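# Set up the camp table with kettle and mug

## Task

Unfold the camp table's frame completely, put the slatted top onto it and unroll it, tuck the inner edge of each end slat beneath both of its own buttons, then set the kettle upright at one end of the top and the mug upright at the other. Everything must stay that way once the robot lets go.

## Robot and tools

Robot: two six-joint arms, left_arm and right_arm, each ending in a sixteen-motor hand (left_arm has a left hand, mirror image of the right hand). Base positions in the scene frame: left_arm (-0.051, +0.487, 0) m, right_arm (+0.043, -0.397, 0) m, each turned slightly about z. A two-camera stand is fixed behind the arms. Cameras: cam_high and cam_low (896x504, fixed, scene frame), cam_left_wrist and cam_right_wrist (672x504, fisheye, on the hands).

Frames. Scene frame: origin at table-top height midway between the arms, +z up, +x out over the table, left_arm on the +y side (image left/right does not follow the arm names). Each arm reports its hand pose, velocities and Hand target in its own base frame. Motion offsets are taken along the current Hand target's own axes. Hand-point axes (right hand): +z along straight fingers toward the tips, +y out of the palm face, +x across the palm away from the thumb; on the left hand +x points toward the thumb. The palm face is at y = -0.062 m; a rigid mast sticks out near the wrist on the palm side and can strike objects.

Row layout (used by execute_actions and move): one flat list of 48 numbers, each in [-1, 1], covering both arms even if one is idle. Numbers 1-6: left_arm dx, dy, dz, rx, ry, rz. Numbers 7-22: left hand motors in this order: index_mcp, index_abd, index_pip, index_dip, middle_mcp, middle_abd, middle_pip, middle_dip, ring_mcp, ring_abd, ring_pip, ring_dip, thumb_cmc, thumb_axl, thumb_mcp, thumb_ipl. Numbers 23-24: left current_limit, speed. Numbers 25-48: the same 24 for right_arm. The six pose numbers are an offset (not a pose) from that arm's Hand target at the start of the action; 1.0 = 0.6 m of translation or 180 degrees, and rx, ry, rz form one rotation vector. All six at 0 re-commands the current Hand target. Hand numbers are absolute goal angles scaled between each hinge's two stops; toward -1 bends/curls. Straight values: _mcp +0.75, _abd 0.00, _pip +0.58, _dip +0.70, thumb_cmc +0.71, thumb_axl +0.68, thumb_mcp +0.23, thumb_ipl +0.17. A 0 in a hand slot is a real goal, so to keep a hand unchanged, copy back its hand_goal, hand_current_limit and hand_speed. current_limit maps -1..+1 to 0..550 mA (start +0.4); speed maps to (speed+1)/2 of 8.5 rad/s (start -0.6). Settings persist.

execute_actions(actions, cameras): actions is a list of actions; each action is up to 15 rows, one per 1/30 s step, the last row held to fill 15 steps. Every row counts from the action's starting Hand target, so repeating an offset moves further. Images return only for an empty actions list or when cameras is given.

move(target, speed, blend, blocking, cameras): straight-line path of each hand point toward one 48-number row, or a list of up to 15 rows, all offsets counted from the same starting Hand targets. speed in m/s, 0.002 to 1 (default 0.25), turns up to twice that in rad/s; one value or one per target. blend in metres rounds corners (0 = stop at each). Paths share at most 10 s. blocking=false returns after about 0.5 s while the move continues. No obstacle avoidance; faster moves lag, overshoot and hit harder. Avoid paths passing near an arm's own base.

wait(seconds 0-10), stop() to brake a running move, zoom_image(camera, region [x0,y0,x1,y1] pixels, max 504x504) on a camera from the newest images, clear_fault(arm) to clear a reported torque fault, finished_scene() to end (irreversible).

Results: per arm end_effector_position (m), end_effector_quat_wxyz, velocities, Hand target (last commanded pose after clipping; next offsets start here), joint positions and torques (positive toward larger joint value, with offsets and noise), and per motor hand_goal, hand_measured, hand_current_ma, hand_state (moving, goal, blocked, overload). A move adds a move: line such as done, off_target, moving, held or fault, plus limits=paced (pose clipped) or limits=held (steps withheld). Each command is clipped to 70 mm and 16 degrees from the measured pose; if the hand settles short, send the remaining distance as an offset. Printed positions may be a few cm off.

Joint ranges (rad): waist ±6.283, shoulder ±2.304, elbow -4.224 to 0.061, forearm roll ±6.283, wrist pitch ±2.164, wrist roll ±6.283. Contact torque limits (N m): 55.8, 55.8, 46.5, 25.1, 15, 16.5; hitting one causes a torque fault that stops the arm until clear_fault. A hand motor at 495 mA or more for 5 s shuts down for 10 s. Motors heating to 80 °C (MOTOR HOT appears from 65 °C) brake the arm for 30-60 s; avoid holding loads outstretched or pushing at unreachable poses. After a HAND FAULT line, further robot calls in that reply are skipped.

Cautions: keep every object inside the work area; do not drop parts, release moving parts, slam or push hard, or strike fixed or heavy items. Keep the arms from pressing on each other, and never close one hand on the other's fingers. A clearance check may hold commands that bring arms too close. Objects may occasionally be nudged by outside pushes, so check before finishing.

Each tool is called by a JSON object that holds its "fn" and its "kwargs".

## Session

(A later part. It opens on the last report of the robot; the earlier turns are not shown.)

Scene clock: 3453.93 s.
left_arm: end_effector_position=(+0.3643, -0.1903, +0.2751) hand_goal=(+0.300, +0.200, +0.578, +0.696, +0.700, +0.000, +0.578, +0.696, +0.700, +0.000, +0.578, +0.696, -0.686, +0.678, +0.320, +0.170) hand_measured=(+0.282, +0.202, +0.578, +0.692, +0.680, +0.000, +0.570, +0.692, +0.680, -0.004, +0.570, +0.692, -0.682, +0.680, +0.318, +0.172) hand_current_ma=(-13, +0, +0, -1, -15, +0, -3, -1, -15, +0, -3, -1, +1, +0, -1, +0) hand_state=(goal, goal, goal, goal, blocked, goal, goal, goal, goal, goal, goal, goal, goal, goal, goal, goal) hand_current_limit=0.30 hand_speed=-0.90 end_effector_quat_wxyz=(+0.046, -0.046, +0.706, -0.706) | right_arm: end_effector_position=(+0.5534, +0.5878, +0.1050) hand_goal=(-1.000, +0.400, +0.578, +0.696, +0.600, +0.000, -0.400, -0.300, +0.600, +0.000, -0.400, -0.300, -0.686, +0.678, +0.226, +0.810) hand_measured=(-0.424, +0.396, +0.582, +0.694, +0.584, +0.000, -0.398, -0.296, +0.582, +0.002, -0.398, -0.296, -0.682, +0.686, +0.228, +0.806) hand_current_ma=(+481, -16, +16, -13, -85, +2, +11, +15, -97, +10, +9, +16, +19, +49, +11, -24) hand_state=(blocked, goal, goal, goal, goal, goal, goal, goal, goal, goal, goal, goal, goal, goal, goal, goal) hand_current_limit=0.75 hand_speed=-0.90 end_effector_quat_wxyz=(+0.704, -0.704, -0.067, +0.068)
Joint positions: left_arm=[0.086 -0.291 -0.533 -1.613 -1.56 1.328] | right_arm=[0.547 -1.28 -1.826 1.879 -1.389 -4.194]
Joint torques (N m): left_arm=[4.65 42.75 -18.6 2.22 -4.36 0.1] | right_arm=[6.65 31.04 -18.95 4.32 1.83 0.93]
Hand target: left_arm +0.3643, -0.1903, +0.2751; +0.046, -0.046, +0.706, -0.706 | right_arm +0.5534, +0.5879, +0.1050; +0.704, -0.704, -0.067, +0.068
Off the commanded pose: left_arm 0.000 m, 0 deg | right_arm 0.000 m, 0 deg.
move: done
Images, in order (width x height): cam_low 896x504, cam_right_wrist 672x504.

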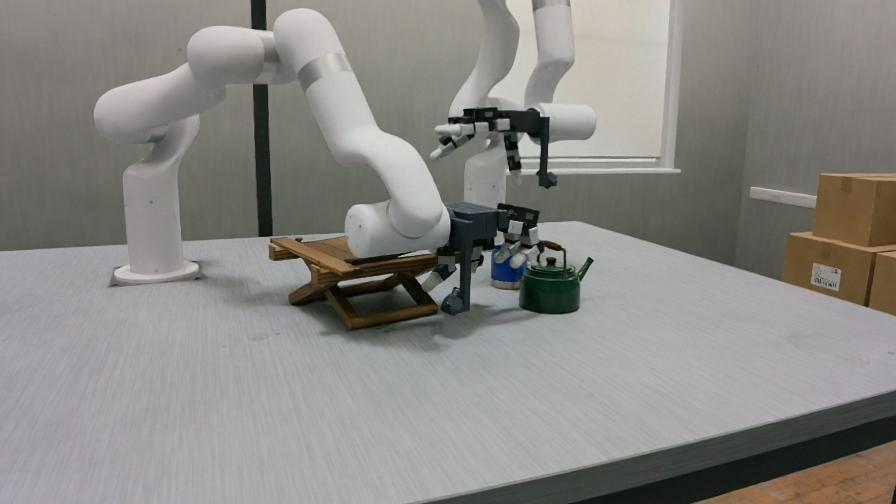

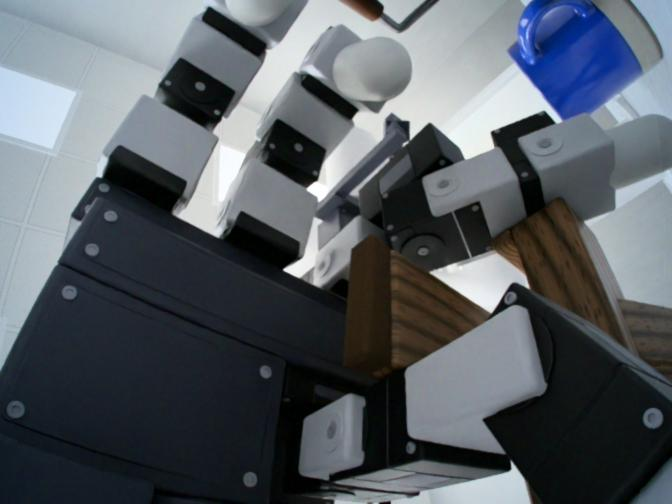

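{"fn": "move", "kwargs": {"target": [-0.0193,0.1,0.3923,0,-0.0361,0,0.75,0,0.577,0.696,0.75,0,0.577,0.696,0.75,0,0.577,0.696,-0.686,0.678,0.225,0.17,0.4,-0.8,0,0,0,0,0,0,-1,0.4,0.577,0.696,0.6,0,-0.4,-0.3,0.6,0,-0.4,-0.3,-0.686,0.678,0.225,0.81,0.75,-0.9], "speed": 0.1, "cameras": ["cam_high","cam_low"]}}

Scene clock: 3480.83 s.
left_arm: end_effector_position=(+0.4061, -0.4222, +0.2150) hand_goal=(+0.750, +0.000, +0.578, +0.696, +0.750, +0.000, +0.578, +0.696, +0.750, +0.000, +0.578, +0.696, -0.686, +0.678, +0.226, +0.170) hand_measured=(+0.728, +0.004, +0.578, +0.692, +0.730, +0.000, +0.570, +0.692, +0.730, -0.002, +0.570, +0.692, -0.682, +0.680, +0.228, +0.172) hand_current_ma=(-17, +1, +0, -1, -16, +0, -3, -1, -15, +0, -3, -1, +1, +0, +0, +0) hand_state=(blocked, goal, goal, goal, blocked, goal, goal, goal, blocked, goal, goal, goal, goal, goal, goal, goal) hand_current_limit=0.40 hand_speed=-0.80 end_effector_quat_wxyz=(+0.085, -0.086, +0.702, -0.702) | right_arm: end_effector_position=(+0.5534, +0.5879, +0.1050) hand_goal=(-1.000, +0.400, +0.578, +0.696, +0.600, +0.000, -0.400, -0.300, +0.600, +0.000, -0.400, -0.300, -0.686, +0.678, +0.226, +0.810) hand_measured=(-0.424, +0.396, +0.582, +0.694, +0.584, +0.000, -0.398, -0.296, +0.582, +0.002, -0.398, -0.296, -0.682, +0.686, +0.228, +0.806) hand_current_ma=(+481, -16, +16, -13, -85, +2, +11, +15, -97, +10, +9, +16, +19, +49, +11, -24) hand_state=(blocked, goal, goal, goal, goal, goal, goal, goal, goal, goal, goal, goal, goal, goal, goal, goal) hand_current_limit=0.75 hand_speed=-0.90 end_effector_quat_wxyz=(+0.704, -0.704, -0.067, +0.068)
Joint positions: left_arm=[-0.496 -0.559 -0.729 -2.302 -1.456 1.444] | right_arm=[0.547 -1.28 -1.826 1.879 -1.389 -4.194]
Joint torques (N m): left_arm=[-8.76 31.7 -20.09 -1.73 1.21 1.5] | right_arm=[6.42 31.86 -18.72 3.85 1.77 0.84]
Hand target: left_arm +0.4061, -0.4222, +0.2150; +0.085, -0.086, +0.702, -0.702 | right_arm +0.5534, +0.5879, +0.1050; +0.704, -0.704, -0.067, +0.068
Off the commanded pose: left_arm 0.000 m, 0 deg | right_arm 0.000 m, 0 deg.
move: done
Images, in order (width x height): cam_high 896x504, cam_low 896x504.

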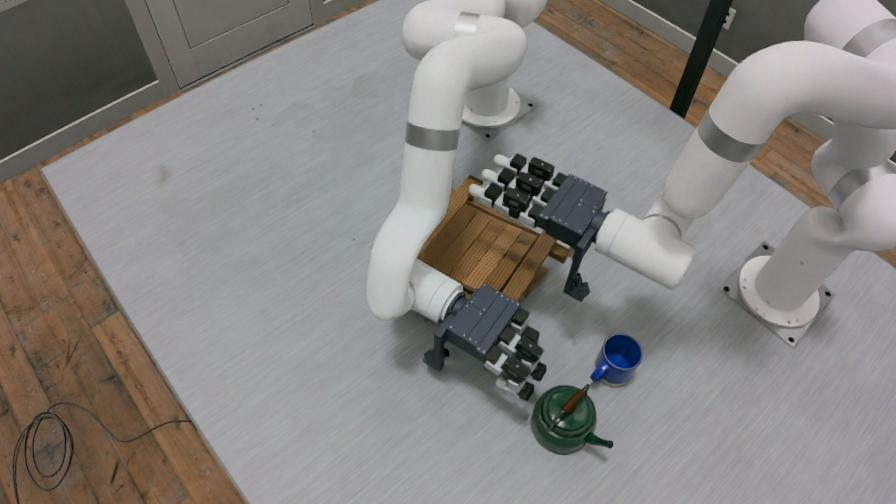

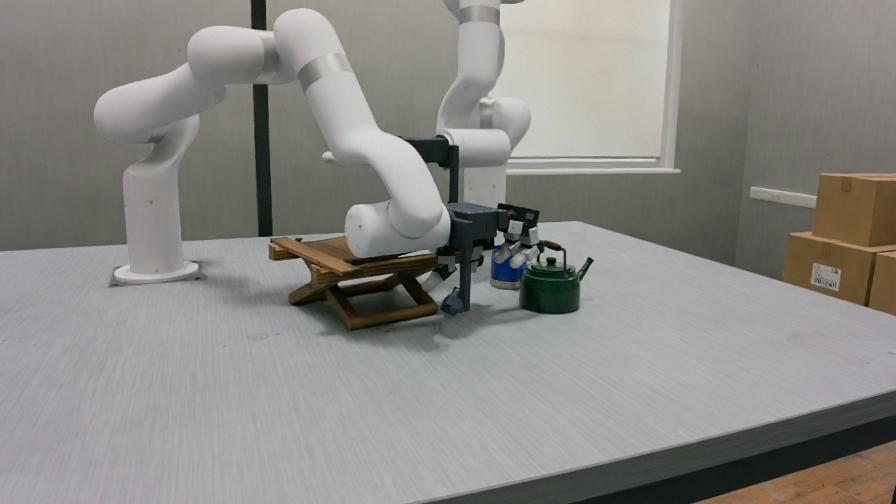

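{"fn": "move", "kwargs": {"target": [0,0.15,0,0,0,0,0.75,0,0.577,0.696,0.75,0,0.577,0.696,0.75,0,0.577,0.696,-0.686,0.678,0.225,0.17,0.4,-0.8,0,0,0,0,0,0,-1,0.4,0.577,0.696,0.6,0,-0.4,-0.3,0.6,0,-0.4,-0.3,-0.686,0.678,0.225,0.81,0.75,-0.9], "speed": 0.06, "cameras": ["cam_left_wrist"]}}

Scene clock: 3486.27 s.
left_arm: end_effector_position=(+0.4060, -0.4222, +0.1251) hand_goal=(+0.750, +0.000, +0.578, +0.696, +0.750, +0.000, +0.578, +0.696, +0.750, +0.000, +0.578, +0.696, -0.686, +0.678, +0.226, +0.170) hand_measured=(+0.730, +0.004, +0.578, +0.692, +0.730, +0.000, +0.570, +0.692, +0.730, -0.002, +0.570, +0.692, -0.682, +0.680, +0.228, +0.172) hand_current_ma=(-16, +1, +0, -1, -16, +0, -3, -1, -15, +0, -3, -1, +1, +0, +0, +0) hand_state=(blocked, goal, goal, goal, blocked, goal, goal, goal, goal, goal, goal, goal, goal, goal, goal, goal) hand_current_limit=0.40 hand_speed=-0.80 end_effector_quat_wxyz=(+0.085, -0.086, +0.702, -0.702) | right_arm: end_effector_position=(+0.5534, +0.5879, +0.1050) hand_goal=(-1.000, +0.400, +0.578, +0.696, +0.600, +0.000, -0.400, -0.300, +0.600, +0.000, -0.400, -0.300, -0.686, +0.678, +0.226, +0.810) hand_measured=(-0.424, +0.396, +0.582, +0.694, +0.584, +0.000, -0.398, -0.296, +0.582, +0.002, -0.398, -0.296, -0.682, +0.686, +0.228, +0.806) hand_current_ma=(+481, -16, +16, -13, -85, +2, +11, +15, -97, +10, +9, +16, +19, +49, +11, -24) hand_state=(blocked, goal, goal, goal, goal, goal, goal, goal, goal, goal, goal, goal, goal, goal, goal, goal) hand_current_limit=0.75 hand_speed=-0.90 end_effector_quat_wxyz=(+0.704, -0.704, -0.067, +0.068)
Joint positions: left_arm=[-0.496 -0.796 -0.791 -2.31 -1.574 1.574] | right_arm=[0.547 -1.28 -1.826 1.879 -1.389 -4.194]
Joint torques (N m): left_arm=[-2.23 35.57 -17.68 -1.34 -4.95 1.46] | right_arm=[6.28 29.85 -18.46 3.33 1.88 0.68]
Hand target: left_arm +0.4060, -0.4222, +0.1250; +0.085, -0.086, +0.702, -0.702 | right_arm +0.5534, +0.5879, +0.1050; +0.704, -0.704, -0.067, +0.068
Off the commanded pose: left_arm 0.000 m, 0 deg | right_arm 0.000 m, 0 deg.
move: done
Images, in order (width x height): cam_left_wrist 672x504.

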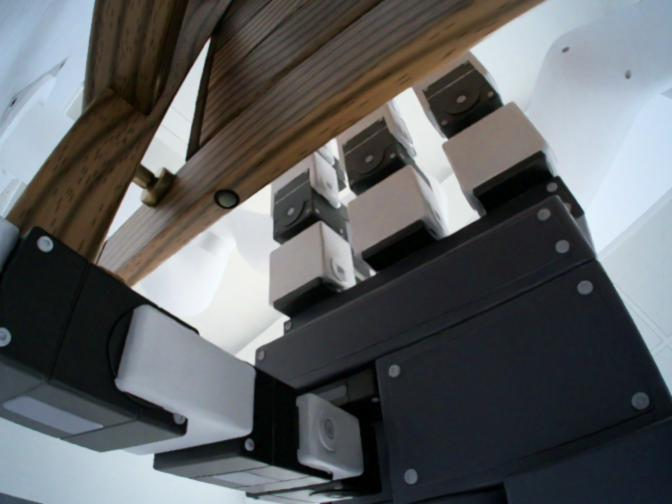

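{"fn": "move", "kwargs": {"target": [0,0,0.0167,0,0,0,0.75,0,0.577,0.696,0.75,0,0.577,0.696,0.75,0,0.577,0.696,-0.686,0.678,0.225,0.17,0.6,-0.8,0,0,0,0,0,0,-1,0.4,0.577,0.696,0.6,0,-0.4,-0.3,0.6,0,-0.4,-0.3,-0.686,0.678,0.225,0.81,0.75,-0.9], "speed": 0.02, "cameras": ["cam_left_wrist"]}}

{"fn": "zoom_image", "kwargs": {"camera": "cam_left_wrist", "region": [0, 0, 300, 400]}}

Scene clock: 3500.43 s.
left_arm: end_effector_position=(+0.4084, -0.4319, +0.1250) hand_goal=(+0.750, +0.000, +0.578, +0.696, +0.750, +0.000, +0.578, +0.696, +0.750, +0.000, +0.578, +0.696, -0.686, +0.678, +0.226, +0.170) hand_measured=(+0.730, +0.004, +0.578, +0.692, +0.730, +0.000, +0.570, +0.692, +0.730, -0.002, +0.570, +0.692, -0.682, +0.680, +0.228, +0.172) hand_current_ma=(-16, +1, +0, -1, -16, +0, -3, -1, -15, +0, -3, -1, +1, +0, +0, +0) hand_state=(blocked, goal, goal, goal, blocked, goal, goal, goal, goal, goal, goal, goal, goal, goal, goal, goal) hand_current_limit=0.60 hand_speed=-0.80 end_effector_quat_wxyz=(+0.085, -0.086, +0.702, -0.702) | right_arm: end_effector_position=(+0.5534, +0.5879, +0.1050) hand_goal=(-1.000, +0.400, +0.578, +0.696, +0.600, +0.000, -0.400, -0.300, +0.600, +0.000, -0.400, -0.300, -0.686, +0.678, +0.226, +0.810) hand_measured=(-0.424, +0.396, +0.582, +0.694, +0.584, +0.000, -0.398, -0.296, +0.582, +0.002, -0.398, -0.296, -0.682, +0.686, +0.228, +0.806) hand_current_ma=(+481, -16, +16, -13, -85, +2, +11, +15, -97, +10, +9, +16, +19, +49, +11, -24) hand_state=(blocked, goal, goal, goal, goal, goal, goal, goal, goal, goal, goal, goal, goal, goal, goal, goal) hand_current_limit=0.75 hand_speed=-0.90 end_effector_quat_wxyz=(+0.704, -0.704, -0.067, +0.068)
Joint positions: left_arm=[-0.513 -0.803 -0.81 -2.327 -1.566 1.565] | right_arm=[0.547 -1.28 -1.826 1.879 -1.389 -4.194]
Joint torques (N m): left_arm=[-7.74 36.14 -16.54 -1.88 1.07 -1.63] | right_arm=[6.95 31.63 -19.39 3.2 1.74 0.4]
Hand target: left_arm +0.4084, -0.4319, +0.1250; +0.085, -0.086, +0.702, -0.702 | right_arm +0.5534, +0.5879, +0.1050; +0.704, -0.704, -0.067, +0.068
Off the commanded pose: left_arm 0.000 m, 0 deg | right_arm 0.000 m, 0 deg.
move: done
Images, in order (width x height): cam_left_wrist 672x504.

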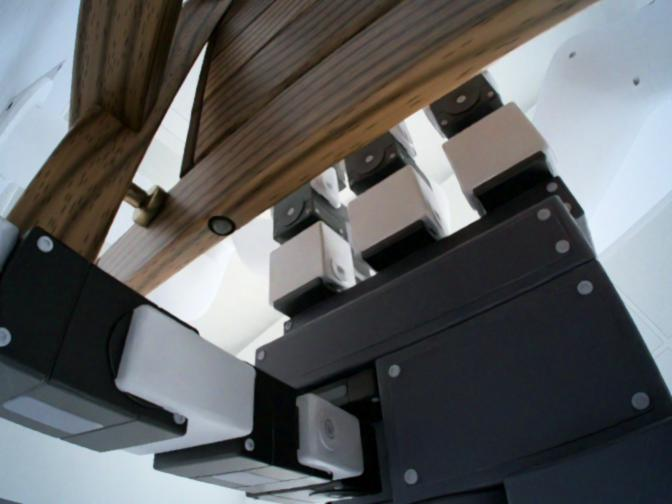

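Scaled by 1.260 from the camera's 672x504 image, which has a finer 960x720 frame.

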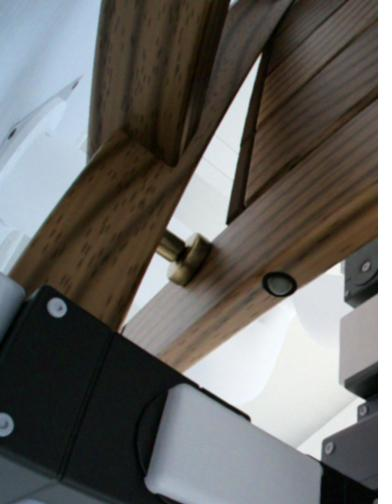

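{"fn": "move", "kwargs": {"target": [0,0,0.0067,0,0,0,0.75,0,0.577,0.696,0.75,0,0.577,0.696,0.75,0,0.577,0.696,-0.686,0.678,0.225,0.17,0.6,-0.8,0,0,0,0,0,0,-1,0.4,0.577,0.696,0.6,0,-0.4,-0.3,0.6,0,-0.4,-0.3,-0.686,0.678,0.225,0.81,0.75,-0.9], "speed": 0.02, "cameras": ["cam_left_wrist"]}}

{"fn": "zoom_image", "kwargs": {"camera": "cam_left_wrist", "region": [0, 0, 300, 400]}}

Scene clock: 3505.70 s.
left_arm: end_effector_position=(+0.4094, -0.4358, +0.1250) hand_goal=(+0.750, +0.000, +0.578, +0.696, +0.750, +0.000, +0.578, +0.696, +0.750, +0.000, +0.578, +0.696, -0.686, +0.678, +0.226, +0.170) hand_measured=(+0.730, +0.004, +0.578, +0.692, +0.730, +0.000, +0.570, +0.692, +0.730, -0.002, +0.570, +0.692, -0.678, +0.680, +0.234, +0.172) hand_current_ma=(-16, +1, +0, -1, -16, +0, -3, -1, -15, +0, -3, -1, +2, +0, +5, +0) hand_state=(blocked, goal, goal, goal, blocked, goal, goal, goal, goal, goal, goal, goal, goal, goal, goal, goal) hand_current_limit=0.60 hand_speed=-0.80 end_effector_quat_wxyz=(+0.085, -0.086, +0.702, -0.702) | right_arm: end_effector_position=(+0.5534, +0.5879, +0.1050) hand_goal=(-1.000, +0.400, +0.578, +0.696, +0.600, +0.000, -0.400, -0.300, +0.600, +0.000, -0.400, -0.300, -0.686, +0.678, +0.226, +0.810) hand_measured=(-0.430, +0.400, +0.582, +0.694, +0.584, +0.000, -0.398, -0.296, +0.582, +0.002, -0.398, -0.296, -0.684, +0.686, +0.228, +0.806) hand_current_ma=(+481, +0, +18, -13, -85, +2, +11, +15, -97, +10, +9, +16, +5, +49, +11, -24) hand_state=(blocked, goal, goal, goal, goal, goal, goal, goal, goal, goal, goal, goal, goal, goal, goal, goal) hand_current_limit=0.75 hand_speed=-0.90 end_effector_quat_wxyz=(+0.704, -0.704, -0.067, +0.068)
Joint positions: left_arm=[-0.52 -0.805 -0.817 -2.333 -1.562 1.562] | right_arm=[0.547 -1.28 -1.826 1.879 -1.389 -4.194]
Joint torques (N m): left_arm=[-7.17 37.87 -17.72 -1.78 0.84 -1.7] | right_arm=[5.97 32.47 -18.27 3.17 1.74 0.46]
Hand target: left_arm +0.4094, -0.4358, +0.1250; +0.085, -0.086, +0.702, -0.702 | right_arm +0.5534, +0.5879, +0.1050; +0.704, -0.704, -0.067, +0.068
Off the commanded pose: left_arm 0.000 m, 0 deg | right_arm 0.000 m, 0 deg.
move: done
Images, in order (width x height): cam_left_wrist 672x504.

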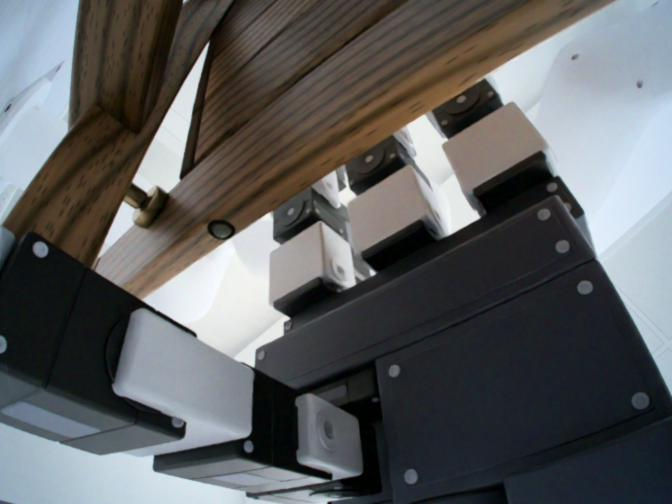

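Scaled by 1.260 from the camera's 672x504 image, which has a finer 960x720 frame.

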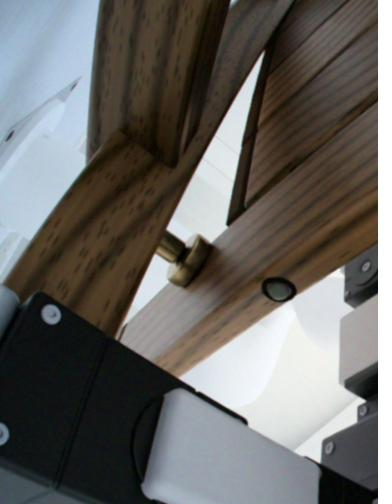

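{"fn": "move", "kwargs": {"target": [0,0,0,0,0,0,0.75,0,0.577,0.696,0.75,0,0.577,0.696,0.75,0,0.577,0.696,-0.686,0.678,0.225,0.17,0.6,-0.8,0,0,0.0067,0,0,0,-1,0.4,0.577,0.696,0.6,0,-0.4,-0.3,0.6,0,-0.4,-0.3,-0.686,0.678,0.225,0.81,0.78,-0.9], "speed": 0.01, "cameras": ["cam_right_wrist","cam_left_wrist"]}}

{"fn": "zoom_image", "kwargs": {"camera": "cam_right_wrist", "region": [332, 130, 632, 355]}}

Scene clock: 3510.43 s.
left_arm: end_effector_position=(+0.4094, -0.4358, +0.1250) hand_goal=(+0.750, +0.000, +0.578, +0.696, +0.750, +0.000, +0.578, +0.696, +0.750, +0.000, +0.578, +0.696, -0.686, +0.678, +0.226, +0.170) hand_measured=(+0.730, +0.004, +0.578, +0.692, +0.730, +0.000, +0.570, +0.692, +0.730, -0.002, +0.570, +0.692, -0.678, +0.680, +0.234, +0.172) hand_current_ma=(-16, +1, +0, -1, -16, +0, -3, -1, -15, +0, -3, -1, +2, +0, +4, +0) hand_state=(blocked, goal, goal, goal, blocked, goal, goal, goal, goal, goal, goal, goal, goal, goal, goal, goal) hand_current_limit=0.60 hand_speed=-0.80 end_effector_quat_wxyz=(+0.085, -0.086, +0.702, -0.702) | right_arm: end_effector_position=(+0.5527, +0.5918, +0.1050) hand_goal=(-1.000, +0.400, +0.578, +0.696, +0.600, +0.000, -0.400, -0.300, +0.600, +0.000, -0.400, -0.300, -0.686, +0.678, +0.226, +0.810) hand_measured=(-0.466, +0.400, +0.584, +0.694, +0.584, +0.000, -0.398, -0.296, +0.582, +0.002, -0.398, -0.296, -0.684, +0.686, +0.228, +0.806) hand_current_ma=(+489, -1, +29, -12, -85, +2, +11, +15, -97, +10, +9, +16, +10, +51, +11, -24) hand_state=(blocked, goal, goal, goal, goal, goal, goal, goal, goal, goal, goal, goal, goal, goal, goal, goal) hand_current_limit=0.78 hand_speed=-0.90 end_effector_quat_wxyz=(+0.704, -0.704, -0.067, +0.068)
Joint positions: left_arm=[-0.52 -0.805 -0.817 -2.334 -1.562 1.562] | right_arm=[0.552 -1.283 -1.833 1.883 -1.385 -4.191]
Joint torques (N m): left_arm=[-6.97 36.91 -17.64 -1.13 1 -1.49] | right_arm=[4.66 31.22 -17.98 3.68 1.81 0.99]
Hand target: left_arm +0.4094, -0.4358, +0.1250; +0.085, -0.086, +0.702, -0.702 | right_arm +0.5527, +0.5918, +0.1050; +0.704, -0.704, -0.067, +0.068
Off the commanded pose: left_arm 0.000 m, 0 deg | right_arm 0.000 m, 0 deg.
move: done
Images, in order (width x height): cam_left_wrist 672x504, cam_right_wrist 672x504.

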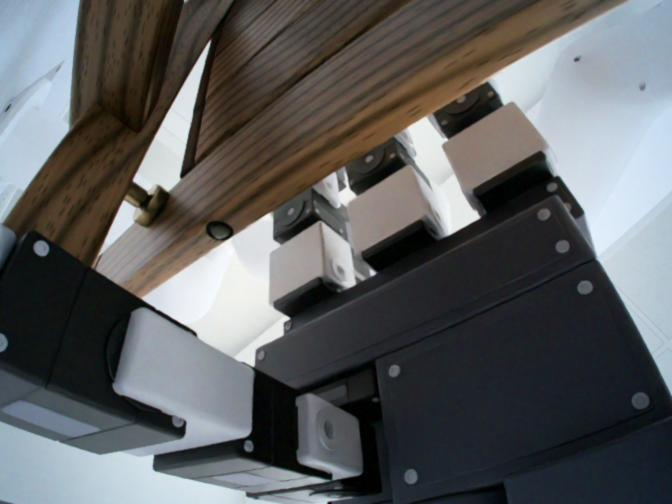

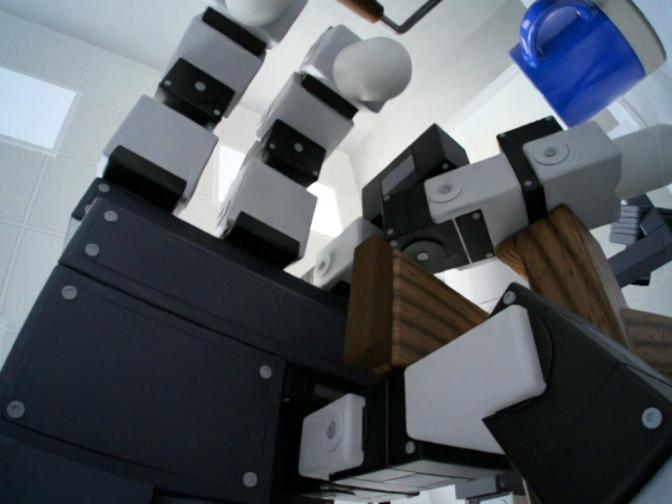

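Scaled by 1.680 from the camera's 672x504 image, which has a finer 960x720 frame.

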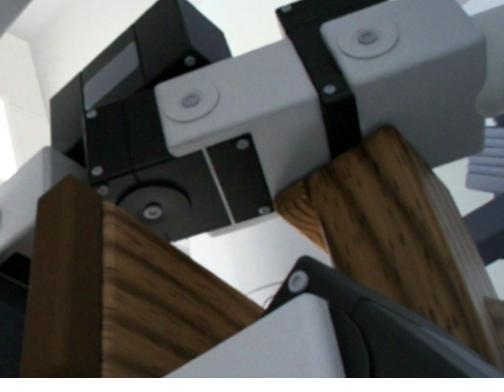

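{"fn": "move", "kwargs": {"target": [0,0,0,0,0,0,0.75,0,0.577,0.696,0.75,0,0.577,0.696,0.75,0,0.577,0.696,-0.686,0.678,0.225,0.17,0.6,-0.8,0,0,0.0075,0,0,0,-1,0.4,0.577,0.696,0.6,0,-0.4,-0.3,0.6,0,-0.4,-0.3,-0.686,0.678,0.225,0.81,0.78,-0.9], "speed": 0.01, "cameras": ["cam_right_wrist","cam_low","cam_left_wrist"]}}

{"fn": "zoom_image", "kwargs": {"camera": "cam_right_wrist", "region": [332, 130, 632, 355]}}

Scene clock: 3516.17 s.
left_arm: end_effector_position=(+0.4094, -0.4358, +0.1250) hand_goal=(+0.750, +0.000, +0.578, +0.696, +0.750, +0.000, +0.578, +0.696, +0.750, +0.000, +0.578, +0.696, -0.686, +0.678, +0.226, +0.170) hand_measured=(+0.730, +0.004, +0.578, +0.692, +0.730, +0.000, +0.570, +0.692, +0.730, -0.002, +0.570, +0.692, -0.678, +0.680, +0.234, +0.172) hand_current_ma=(-16, +1, +0, -1, -16, +0, -3, -1, -15, +0, -3, -1, +2, +0, +4, +0) hand_state=(blocked, goal, goal, goal, blocked, goal, goal, goal, goal, goal, goal, goal, goal, goal, goal, goal) hand_current_limit=0.60 hand_speed=-0.80 end_effector_quat_wxyz=(+0.085, -0.086, +0.702, -0.702) | right_arm: end_effector_position=(+0.5518, +0.5962, +0.1050) hand_goal=(-1.000, +0.400, +0.578, +0.696, +0.600, +0.000, -0.400, -0.300, +0.600, +0.000, -0.400, -0.300, -0.686, +0.678, +0.226, +0.810) hand_measured=(-0.488, +0.400, +0.586, +0.694, +0.584, +0.000, -0.398, -0.296, +0.582, +0.002, -0.398, -0.296, -0.684, +0.686, +0.228, +0.806) hand_current_ma=(+489, +1, +42, -12, -85, +2, +11, +15, -97, +10, +9, +16, +10, +52, +11, -24) hand_state=(blocked, goal, goal, goal, goal, goal, goal, goal, goal, goal, goal, goal, goal, goal, goal, goal) hand_current_limit=0.78 hand_speed=-0.90 end_effector_quat_wxyz=(+0.704, -0.704, -0.067, +0.068)
Joint positions: left_arm=[-0.52 -0.805 -0.817 -2.334 -1.562 1.562] | right_arm=[0.558 -1.287 -1.841 1.887 -1.381 -4.188]
Joint torques (N m): left_arm=[-6.75 36.94 -8.3 -0.92 0.83 -1.63] | right_arm=[5.37 32.49 -18.65 4.03 2.03 0.94]
Hand target: left_arm +0.4094, -0.4358, +0.1250; +0.085, -0.086, +0.702, -0.702 | right_arm +0.5518, +0.5962, +0.1050; +0.704, -0.704, -0.067, +0.068
Off the commanded pose: left_arm 0.000 m, 0 deg | right_arm 0.000 m, 0 deg.
move: done
Images, in order (width x height): cam_low 896x504, cam_left_wrist 672x504, cam_right_wrist 672x504.

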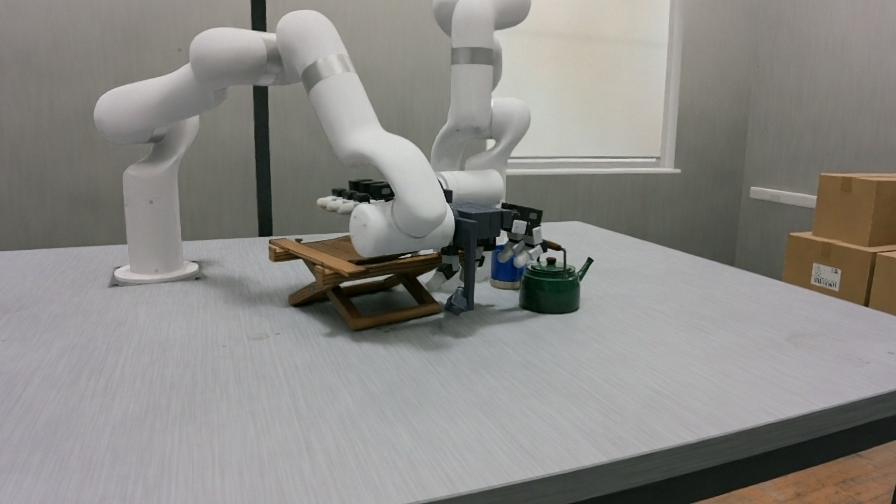

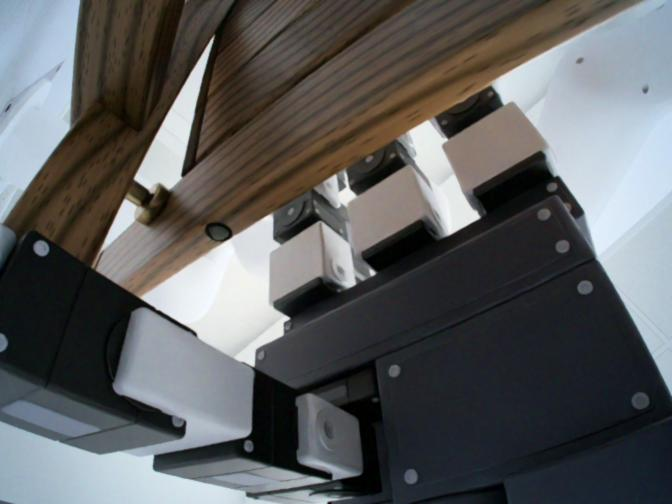

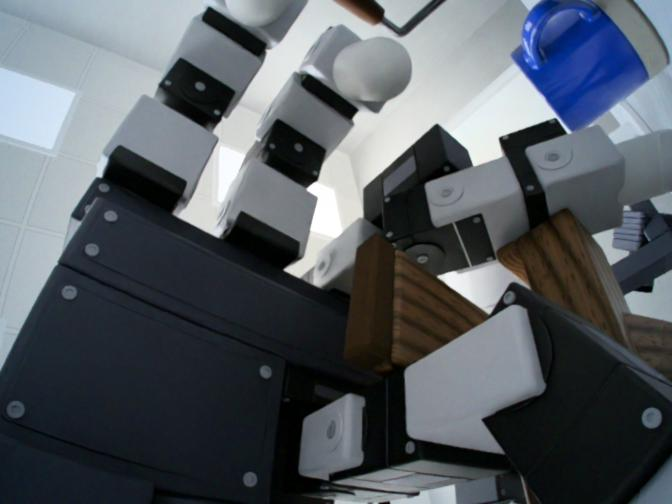

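Scaled by 1.680 from the camera's 672x504 image, which has a finer 960x720 frame.

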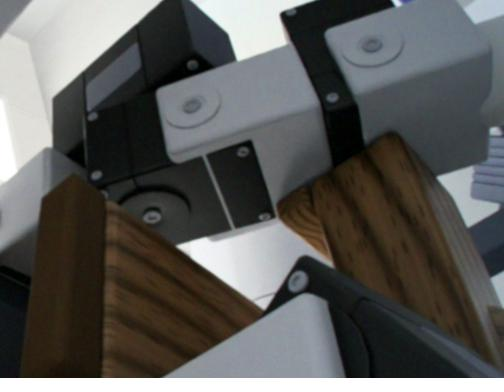

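{"fn": "move", "kwargs": {"target": [[0,0,0,0,0,0,0.75,0,0.577,0.696,0.75,0,0.577,0.696,0.75,0,0.577,0.696,-0.686,0.678,0.225,0.17,0.6,-0.8,0,0,0.0067,0,0,0,-1,0.4,0.577,0.696,0.6,0,-0.4,-0.3,0.6,0,-0.4,-0.3,-0.686,0.678,0.225,0.81,0.78,-0.9],[0,0,0,0,0,0,0.75,0,0.577,0.696,0.75,0,0.577,0.696,0.75,0,0.577,0.696,-0.686,0.678,0.225,0.17,0.6,-0.8,0,0.0167,0.0067,0,0,0,-1,0.4,0.577,0.696,0.6,0,-0.4,-0.3,0.6,0,-0.4,-0.3,-0.686,0.678,0.225,0.81,0.78,-0.9]], "speed": 0.02, "cameras": ["cam_right_wrist","cam_low"]}}

{"fn": "zoom_image", "kwargs": {"camera": "cam_right_wrist", "region": [332, 130, 632, 355]}}

{"fn": "zoom_image", "kwargs": {"camera": "cam_low", "region": [380, 200, 480, 330]}}

Scene clock: 3528.90 s.
left_arm: end_effector_position=(+0.4094, -0.4358, +0.1250) hand_goal=(+0.750, +0.000, +0.578, +0.696, +0.750, +0.000, +0.578, +0.696, +0.750, +0.000, +0.578, +0.696, -0.686, +0.678, +0.226, +0.170) hand_measured=(+0.730, +0.004, +0.578, +0.692, +0.730, +0.000, +0.570, +0.692, +0.730, -0.002, +0.570, +0.692, -0.678, +0.680, +0.234, +0.172) hand_current_ma=(-16, +1, +0, -1, -16, +0, -3, -1, -15, +0, -3, -1, +2, +0, +4, +0) hand_state=(blocked, goal, goal, goal, blocked, goal, goal, goal, goal, goal, goal, goal, goal, goal, goal, goal) hand_current_limit=0.60 hand_speed=-0.80 end_effector_quat_wxyz=(+0.085, -0.086, +0.702, -0.702) | right_arm: end_effector_position=(+0.5510, +0.6002, +0.0950) hand_goal=(-1.000, +0.400, +0.578, +0.696, +0.600, +0.000, -0.400, -0.300, +0.600, +0.000, -0.400, -0.300, -0.686, +0.678, +0.226, +0.810) hand_measured=(-0.494, +0.404, +0.588, +0.694, +0.584, +0.000, -0.398, -0.296, +0.582, +0.002, -0.398, -0.296, -0.684, +0.686, +0.222, +0.806) hand_current_ma=(+490, +17, +46, -12, -85, +2, +11, +15, -97, +10, +9, +16, +6, +52, -21, -24) hand_state=(blocked, goal, goal, goal, goal, goal, goal, goal, goal, goal, goal, goal, goal, goal, goal, goal) hand_current_limit=0.78 hand_speed=-0.90 end_effector_quat_wxyz=(+0.704, -0.704, -0.067, +0.068)
Joint positions: left_arm=[-0.52 -0.805 -0.817 -2.334 -1.562 1.562] | right_arm=[0.563 -1.31 -1.861 1.893 -1.38 -4.192]
Joint torques (N m): left_arm=[-2.28 38.05 -8.41 0.46 0.68 -1.43] | right_arm=[6.18 30.69 -18.24 2.79 -5.09 -1.47]
Hand target: left_arm +0.4094, -0.4358, +0.1250; +0.085, -0.086, +0.702, -0.702 | right_arm +0.5510, +0.6002, +0.0950; +0.704, -0.704, -0.067, +0.068
Off the commanded pose: left_arm 0.000 m, 0 deg | right_arm 0.000 m, 0 deg.
move: done
Images, in order (width x height): cam_low 896x504, cam_right_wrist 672x504.

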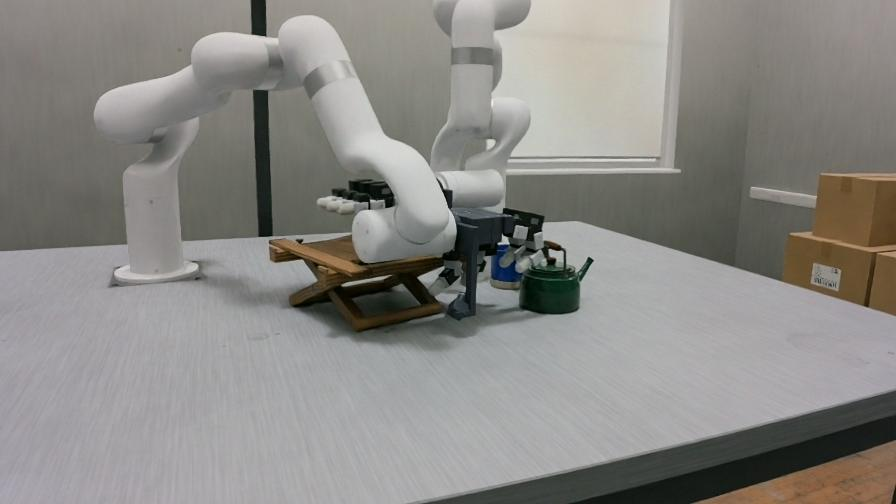

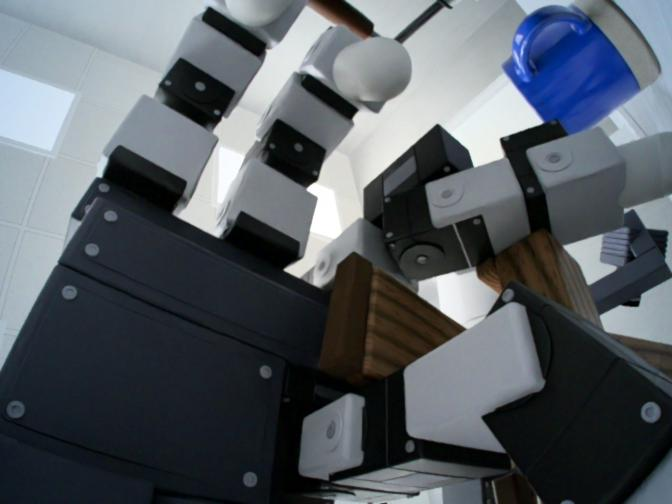

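Scaled by 1.680 from the camera's 672x504 image, which has a finer 960x720 frame.

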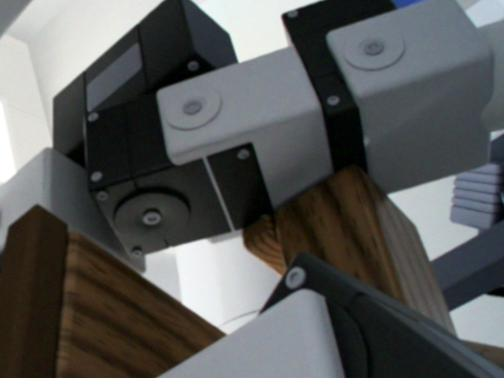

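Scaled by 3.877 from the camera's 896x504 image, which has a finer 1280x720 frame.

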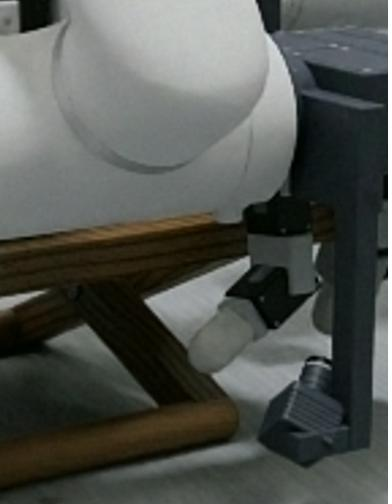

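{"fn": "move", "kwargs": {"target": [0,0,0,0,0,0,0.75,0,0.577,0.696,0.75,0,0.577,0.696,0.75,0,0.577,0.696,-0.686,0.678,0.225,0.17,0.6,-0.8,0,0.0167,0,0,0,0,-1,0.4,0.577,0.696,0.6,0,-0.4,-0.3,0.6,0,-0.4,-0.3,-0.686,0.678,0.225,0.81,0.78,-0.8], "speed": 0.02, "cameras": ["cam_right_wrist"]}}

{"fn": "zoom_image", "kwargs": {"camera": "cam_right_wrist", "region": [282, 180, 582, 405]}}

Scene clock: 3604.07 s.
left_arm: end_effector_position=(+0.4094, -0.4358, +0.1250) hand_goal=(+0.750, +0.000, +0.578, +0.696, +0.750, +0.000, +0.578, +0.696, +0.750, +0.000, +0.578, +0.696, -0.686, +0.678, +0.226, +0.170) hand_measured=(+0.730, +0.004, +0.578, +0.692, +0.730, +0.000, +0.570, +0.692, +0.730, -0.002, +0.570, +0.692, -0.678, +0.680, +0.232, +0.172) hand_current_ma=(-16, +1, +0, -1, -16, +0, -3, -1, -15, +0, -3, -1, +2, +0, +3, +0) hand_state=(blocked, goal, goal, goal, blocked, goal, goal, goal, goal, goal, goal, goal, goal, goal, goal, goal) hand_current_limit=0.60 hand_speed=-0.80 end_effector_quat_wxyz=(+0.085, -0.086, +0.702, -0.702) | right_arm: end_effector_position=(+0.5510, +0.6002, +0.0850) hand_goal=(-1.000, +0.400, +0.578, +0.696, +0.600, +0.000, -0.400, -0.300, +0.600, +0.000, -0.400, -0.300, -0.686, +0.678, +0.226, +0.810) hand_measured=(-0.494, +0.404, +0.586, +0.694, +0.584, +0.000, -0.398, -0.296, +0.582, +0.002, -0.398, -0.296, -0.684, +0.686, +0.218, +0.806) hand_current_ma=(+490, +18, +39, -12, -85, +2, +11, +15, -97, +10, +9, +16, +6, +52, -46, -24) hand_state=(blocked, goal, goal, goal, goal, goal, goal, goal, goal, goal, goal, goal, goal, goal, goal, goal) hand_current_limit=0.78 hand_speed=-0.80 end_effector_quat_wxyz=(+0.704, -0.704, -0.067, +0.068)
Joint positions: left_arm=[-0.52 -0.805 -0.817 -2.334 -1.562 1.562] | right_arm=[0.563 -1.33 -1.874 1.894 -1.382 -4.199]
Joint torques (N m): left_arm=[-1.17 37.94 -8.1 0.54 0.74 -1.52] | right_arm=[3.39 30.64 -17.28 3.2 -5.21 -1.28]
Hand target: left_arm +0.4094, -0.4358, +0.1250; +0.085, -0.086, +0.702, -0.702 | right_arm +0.5510, +0.6002, +0.0850; +0.704, -0.704, -0.067, +0.068
Off the commanded pose: left_arm 0.000 m, 0 deg | right_arm 0.000 m, 0 deg.
move: done
Images, in order (width x height): cam_right_wrist 672x504.

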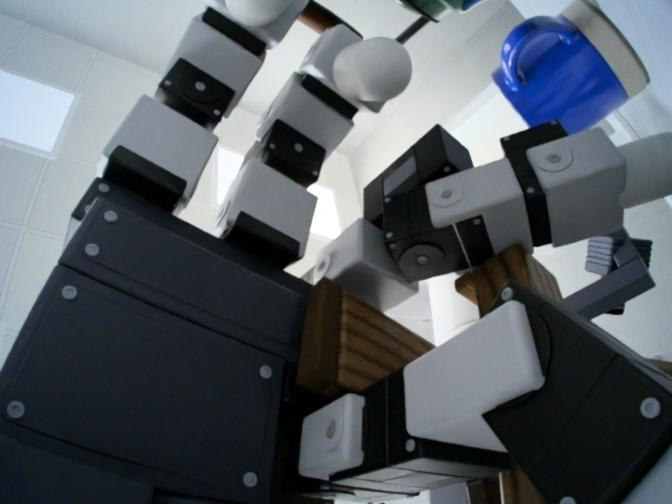

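Scaled by 1.680 from the camera's 672x504 image, which has a finer 960x720 frame.

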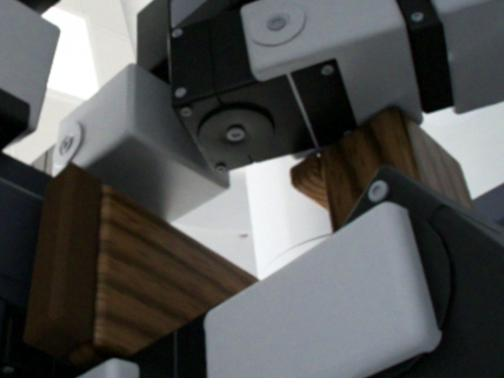

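{"fn": "move", "kwargs": {"target": [[0,0,0,0,0,0,0.75,0,0.577,0.696,0.75,0,0.577,0.696,0.75,0,0.577,0.696,-0.686,0.678,0.225,0.17,0.6,-0.8,0,0,0.0001,0,0,0,-1,0.4,0.577,0.696,0.6,0,-0.4,-0.3,0.6,0,-0.4,-0.3,-0.686,0.678,0.225,0.81,0.95,-0.8],[0,0,0,0,0,0,0.75,0,0.577,0.696,0.75,0,0.577,0.696,0.75,0,0.577,0.696,-0.686,0.678,0.225,0.17,0.6,-0.8,0,0,0.0067,0,0,0,-1,0.4,0.577,0.696,0.6,0,-0.4,-0.3,0.6,0,-0.4,-0.3,-0.686,0.678,0.225,0.81,0.95,-0.8]], "speed": 0.02}}

{"fn": "execute_actions", "kwargs": {"actions": [[[0,0,0,0,0,0,0.75,0,0.577,0.696,0.75,0,0.577,0.696,0.75,0,0.577,0.696,-0.686,0.678,0.225,0.17,0.6,-0.8,0,0,0,0,0,0,-1,0.4,0.577,0.696,0.6,0,-0.4,-0.3,0.6,0,-0.4,-0.3,-0.686,0.678,0.225,0.81,0.78,-0.8]]], "cameras": ["cam_right_wrist"]}}

{"fn": "zoom_image", "kwargs": {"camera": "cam_right_wrist", "region": [282, 180, 582, 405]}}

Scene clock: 3616.63 s.
left_arm: end_effector_position=(+0.4094, -0.4358, +0.1250) hand_goal=(+0.750, +0.000, +0.578, +0.696, +0.750, +0.000, +0.578, +0.696, +0.750, +0.000, +0.578, +0.696, -0.686, +0.678, +0.226, +0.170) hand_measured=(+0.730, +0.004, +0.578, +0.692, +0.730, +0.000, +0.570, +0.692, +0.730, -0.002, +0.570, +0.692, -0.678, +0.680, +0.232, +0.172) hand_current_ma=(-16, +1, +0, -1, -16, +0, -3, -1, -15, +0, -3, -1, +2, +0, +3, +0) hand_state=(blocked, goal, goal, goal, blocked, goal, goal, goal, goal, goal, goal, goal, goal, goal, goal, goal) hand_current_limit=0.60 hand_speed=-0.80 end_effector_quat_wxyz=(+0.085, -0.086, +0.702, -0.702) | right_arm: end_effector_position=(+0.5503, +0.6041, +0.0850) hand_goal=(-1.000, +0.400, +0.578, +0.696, +0.600, +0.000, -0.400, -0.300, +0.600, +0.000, -0.400, -0.300, -0.686, +0.678, +0.226, +0.810) hand_measured=(-0.520, +0.402, +0.590, +0.694, +0.584, +0.000, -0.398, -0.296, +0.582, +0.002, -0.398, -0.296, -0.684, +0.686, +0.218, +0.806) hand_current_ma=(+536, +11, +54, -12, -85, +2, +11, +15, -97, +10, +9, +16, +6, +52, -50, -24) hand_state=(blocked, goal, goal, goal, goal, goal, goal, goal, goal, goal, goal, goal, goal, goal, goal, goal) hand_current_limit=0.95 hand_speed=-0.80 end_effector_quat_wxyz=(+0.704, -0.704, -0.067, +0.068)
Joint positions: left_arm=[-0.52 -0.805 -0.817 -2.334 -1.562 1.562] | right_arm=[0.568 -1.334 -1.882 1.898 -1.378 -4.196]
Joint torques (N m): left_arm=[1.33 35.49 -8.65 0.51 0.39 -1.5] | right_arm=[5.26 31.84 -18.57 3.92 1.93 1]
Hand target: left_arm +0.4094, -0.4358, +0.1250; +0.085, -0.086, +0.702, -0.702 | right_arm +0.5503, +0.6041, +0.0850; +0.704, -0.704, -0.067, +0.068
Off the commanded pose: left_arm 0.000 m, 0 deg | right_arm 0.000 m, 0 deg.
move: done

Scene clock: 3617.33 s.
left_arm: end_effector_position=(+0.4094, -0.4358, +0.1250) hand_goal=(+0.750, +0.000, +0.578, +0.696, +0.750, +0.000, +0.578, +0.696, +0.750, +0.000, +0.578, +0.696, -0.686, +0.678, +0.226, +0.170) hand_measured=(+0.730, +0.004, +0.578, +0.692, +0.730, +0.000, +0.570, +0.692, +0.730, -0.002, +0.570, +0.692, -0.678, +0.680, +0.232, +0.172) hand_current_ma=(-16, +1, +0, -1, -16, +0, -3, -1, -15, +0, -3, -1, +2, +0, +3, +0) hand_state=(blocked, goal, goal, goal, blocked, goal, goal, goal, goal, goal, goal, goal, goal, goal, goal, goal) hand_current_limit=0.60 hand_speed=-0.80 end_effector_quat_wxyz=(+0.085, -0.086, +0.702, -0.702) | right_arm: end_effector_position=(+0.5503, +0.6041, +0.0850) hand_goal=(-1.000, +0.400, +0.578, +0.696, +0.600, +0.000, -0.400, -0.300, +0.600, +0.000, -0.400, -0.300, -0.686, +0.678, +0.226, +0.810) hand_measured=(-0.520, +0.402, +0.590, +0.694, +0.584, +0.000, -0.398, -0.296, +0.582, +0.002, -0.398, -0.296, -0.684, +0.686, +0.218, +0.806) hand_current_ma=(+490, +11, +54, -12, -85, +2, +11, +15, -97, +10, +9, +16, +6, +52, -50, -24) hand_state=(blocked, goal, goal, goal, goal, goal, goal, goal, goal, goal, goal, goal, goal, goal, goal, goal) hand_current_limit=0.78 hand_speed=-0.80 end_effector_quat_wxyz=(+0.704, -0.704, -0.067, +0.068)
Joint positions: left_arm=[-0.52 -0.805 -0.817 -2.334 -1.562 1.562] | right_arm=[0.568 -1.334 -1.882 1.898 -1.378 -4.196]
Joint torques (N m): left_arm=[1.45 37.57 -7.92 0.27 0.51 -1.42] | right_arm=[6.9 31.08 -18.45 3.34 1.86 0.92]
Hand target: left_arm +0.4094, -0.4358, +0.1250; +0.085, -0.086, +0.702, -0.702 | right_arm +0.5503, +0.6041, +0.0850; +0.704, -0.704, -0.067, +0.068
Off the commanded pose: left_arm 0.000 m, 0 deg | right_arm 0.000 m, 0 deg.
Step readings (end_effector_position of left_arm | right_arm):
0: (+0.4094, -0.4358, +0.1250) | (+0.5503, +0.6041, +0.0850)
1: (+0.4094, -0.4358, +0.1250) | (+0.5503, +0.6041, +0.0850)
2: (+0.4094, -0.4358, +0.1250) | (+0.5503, +0.6041, +0.0850)
4: (+0.4094, -0.4358, +0.1250) | (+0.5503, +0.6041, +0.0850)
8: (+0.4094, -0.4358, +0.1250) | (+0.5503, +0.6041, +0.0850)
15: (+0.4094, -0.4358, +0.1250) | (+0.5503, +0.6041, +0.0850)
Images, in order (width x height): cam_right_wrist 672x504.

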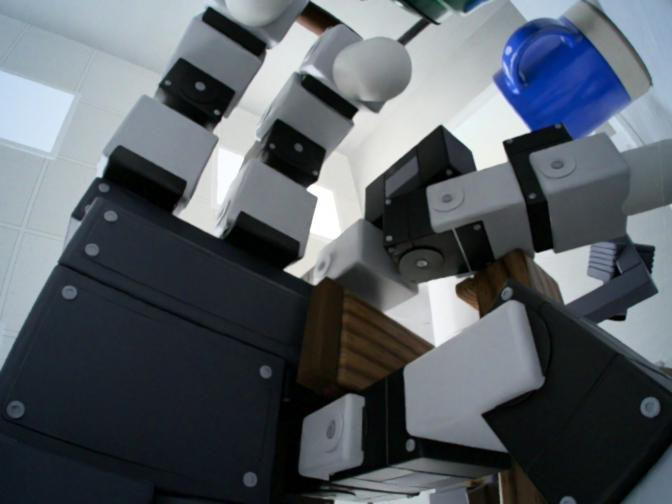

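Scaled by 1.680 from the camera's 672x504 image, which has a finer 960x720 frame.

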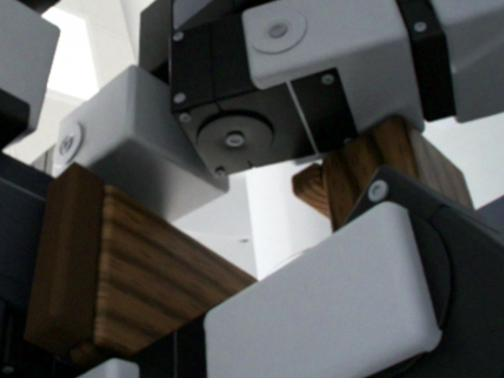

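{"fn": "move", "kwargs": {"target": [0,0,0,0,0,0,0.75,0,0.577,0.696,0.75,0,0.577,0.696,0.75,0,0.577,0.696,-0.686,0.678,0.225,0.17,0.6,-0.8,0,0.01,0.0033,0,0,0,-1,0.4,0.577,0.696,0.6,0,-0.4,-0.3,0.6,0,-0.4,-0.3,-0.686,0.678,0.225,0.81,0.78,-0.8], "speed": 0.01, "cameras": ["cam_right_wrist"]}}

{"fn": "zoom_image", "kwargs": {"camera": "cam_right_wrist", "region": [282, 180, 582, 405]}}

Scene clock: 3629.33 s.
left_arm: end_effector_position=(+0.4094, -0.4358, +0.1250) hand_goal=(+0.750, +0.000, +0.578, +0.696, +0.750, +0.000, +0.578, +0.696, +0.750, +0.000, +0.578, +0.696, -0.686, +0.678, +0.226, +0.170) hand_measured=(+0.730, +0.004, +0.578, +0.692, +0.730, +0.000, +0.570, +0.692, +0.730, -0.002, +0.570, +0.692, -0.682, +0.680, +0.232, +0.170) hand_current_ma=(-16, +1, +0, -1, -16, +0, -3, -1, -15, +0, -3, -1, +1, +0, +2, +0) hand_state=(blocked, goal, goal, goal, blocked, goal, goal, goal, goal, goal, goal, goal, goal, goal, goal, goal) hand_current_limit=0.60 hand_speed=-0.80 end_effector_quat_wxyz=(+0.085, -0.086, +0.702, -0.702) | right_arm: end_effector_position=(+0.5500, +0.6061, +0.0792) hand_goal=(-1.000, +0.400, +0.578, +0.696, +0.600, +0.000, -0.400, -0.300, +0.600, +0.000, -0.400, -0.300, -0.686, +0.678, +0.226, +0.810) hand_measured=(-0.544, +0.406, +0.590, +0.694, +0.584, +0.000, -0.398, -0.296, +0.582, +0.002, -0.398, -0.296, -0.686, +0.686, +0.216, +0.806) hand_current_ma=(+489, +22, +54, -12, -84, +2, +11, +15, -96, +10, +9, +16, +4, +52, -61, -23) hand_state=(blocked, goal, goal, goal, goal, goal, goal, goal, goal, goal, goal, goal, goal, goal, goal, goal) hand_current_limit=0.78 hand_speed=-0.80 end_effector_quat_wxyz=(+0.704, -0.704, -0.067, +0.067)
Joint positions: left_arm=[-0.52 -0.805 -0.817 -2.334 -1.562 1.562] | right_arm=[0.571 -1.348 -1.894 1.9 -1.377 -4.198]
Joint torques (N m): left_arm=[-0.39 36.29 -8.16 0.31 0.5 -1.5] | right_arm=[8.31 16.25 -10.09 4.86 -2.27 -1.38]
Hand target: left_arm +0.4094, -0.4358, +0.1250; +0.085, -0.086, +0.702, -0.702 | right_arm +0.5499, +0.6061, +0.0790; +0.704, -0.704, -0.067, +0.068
Off the commanded pose: left_arm 0.000 m, 0 deg | right_arm 0.000 m, 0 deg.
move: done
Images, in order (width x height): cam_right_wrist 672x504.

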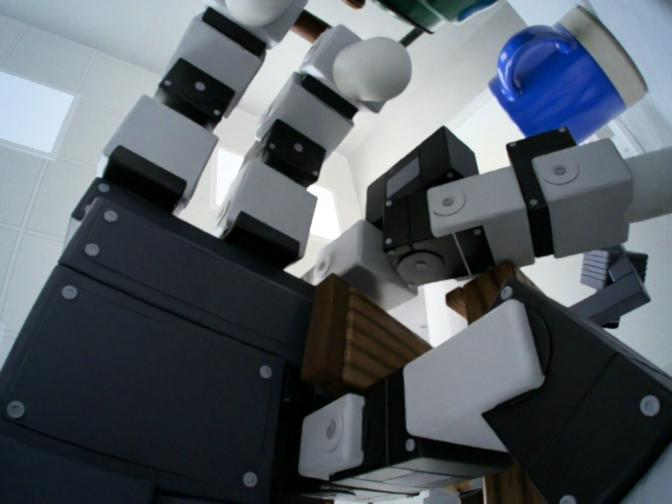

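Scaled by 1.680 from the camera's 672x504 image, which has a finer 960x720 frame.

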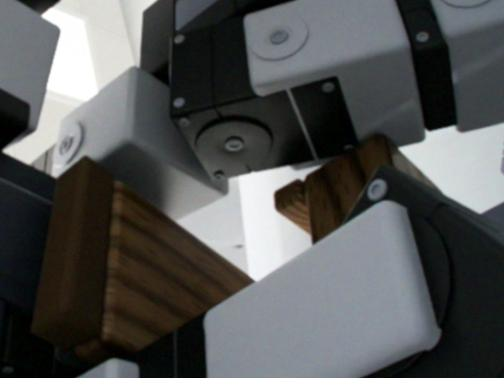

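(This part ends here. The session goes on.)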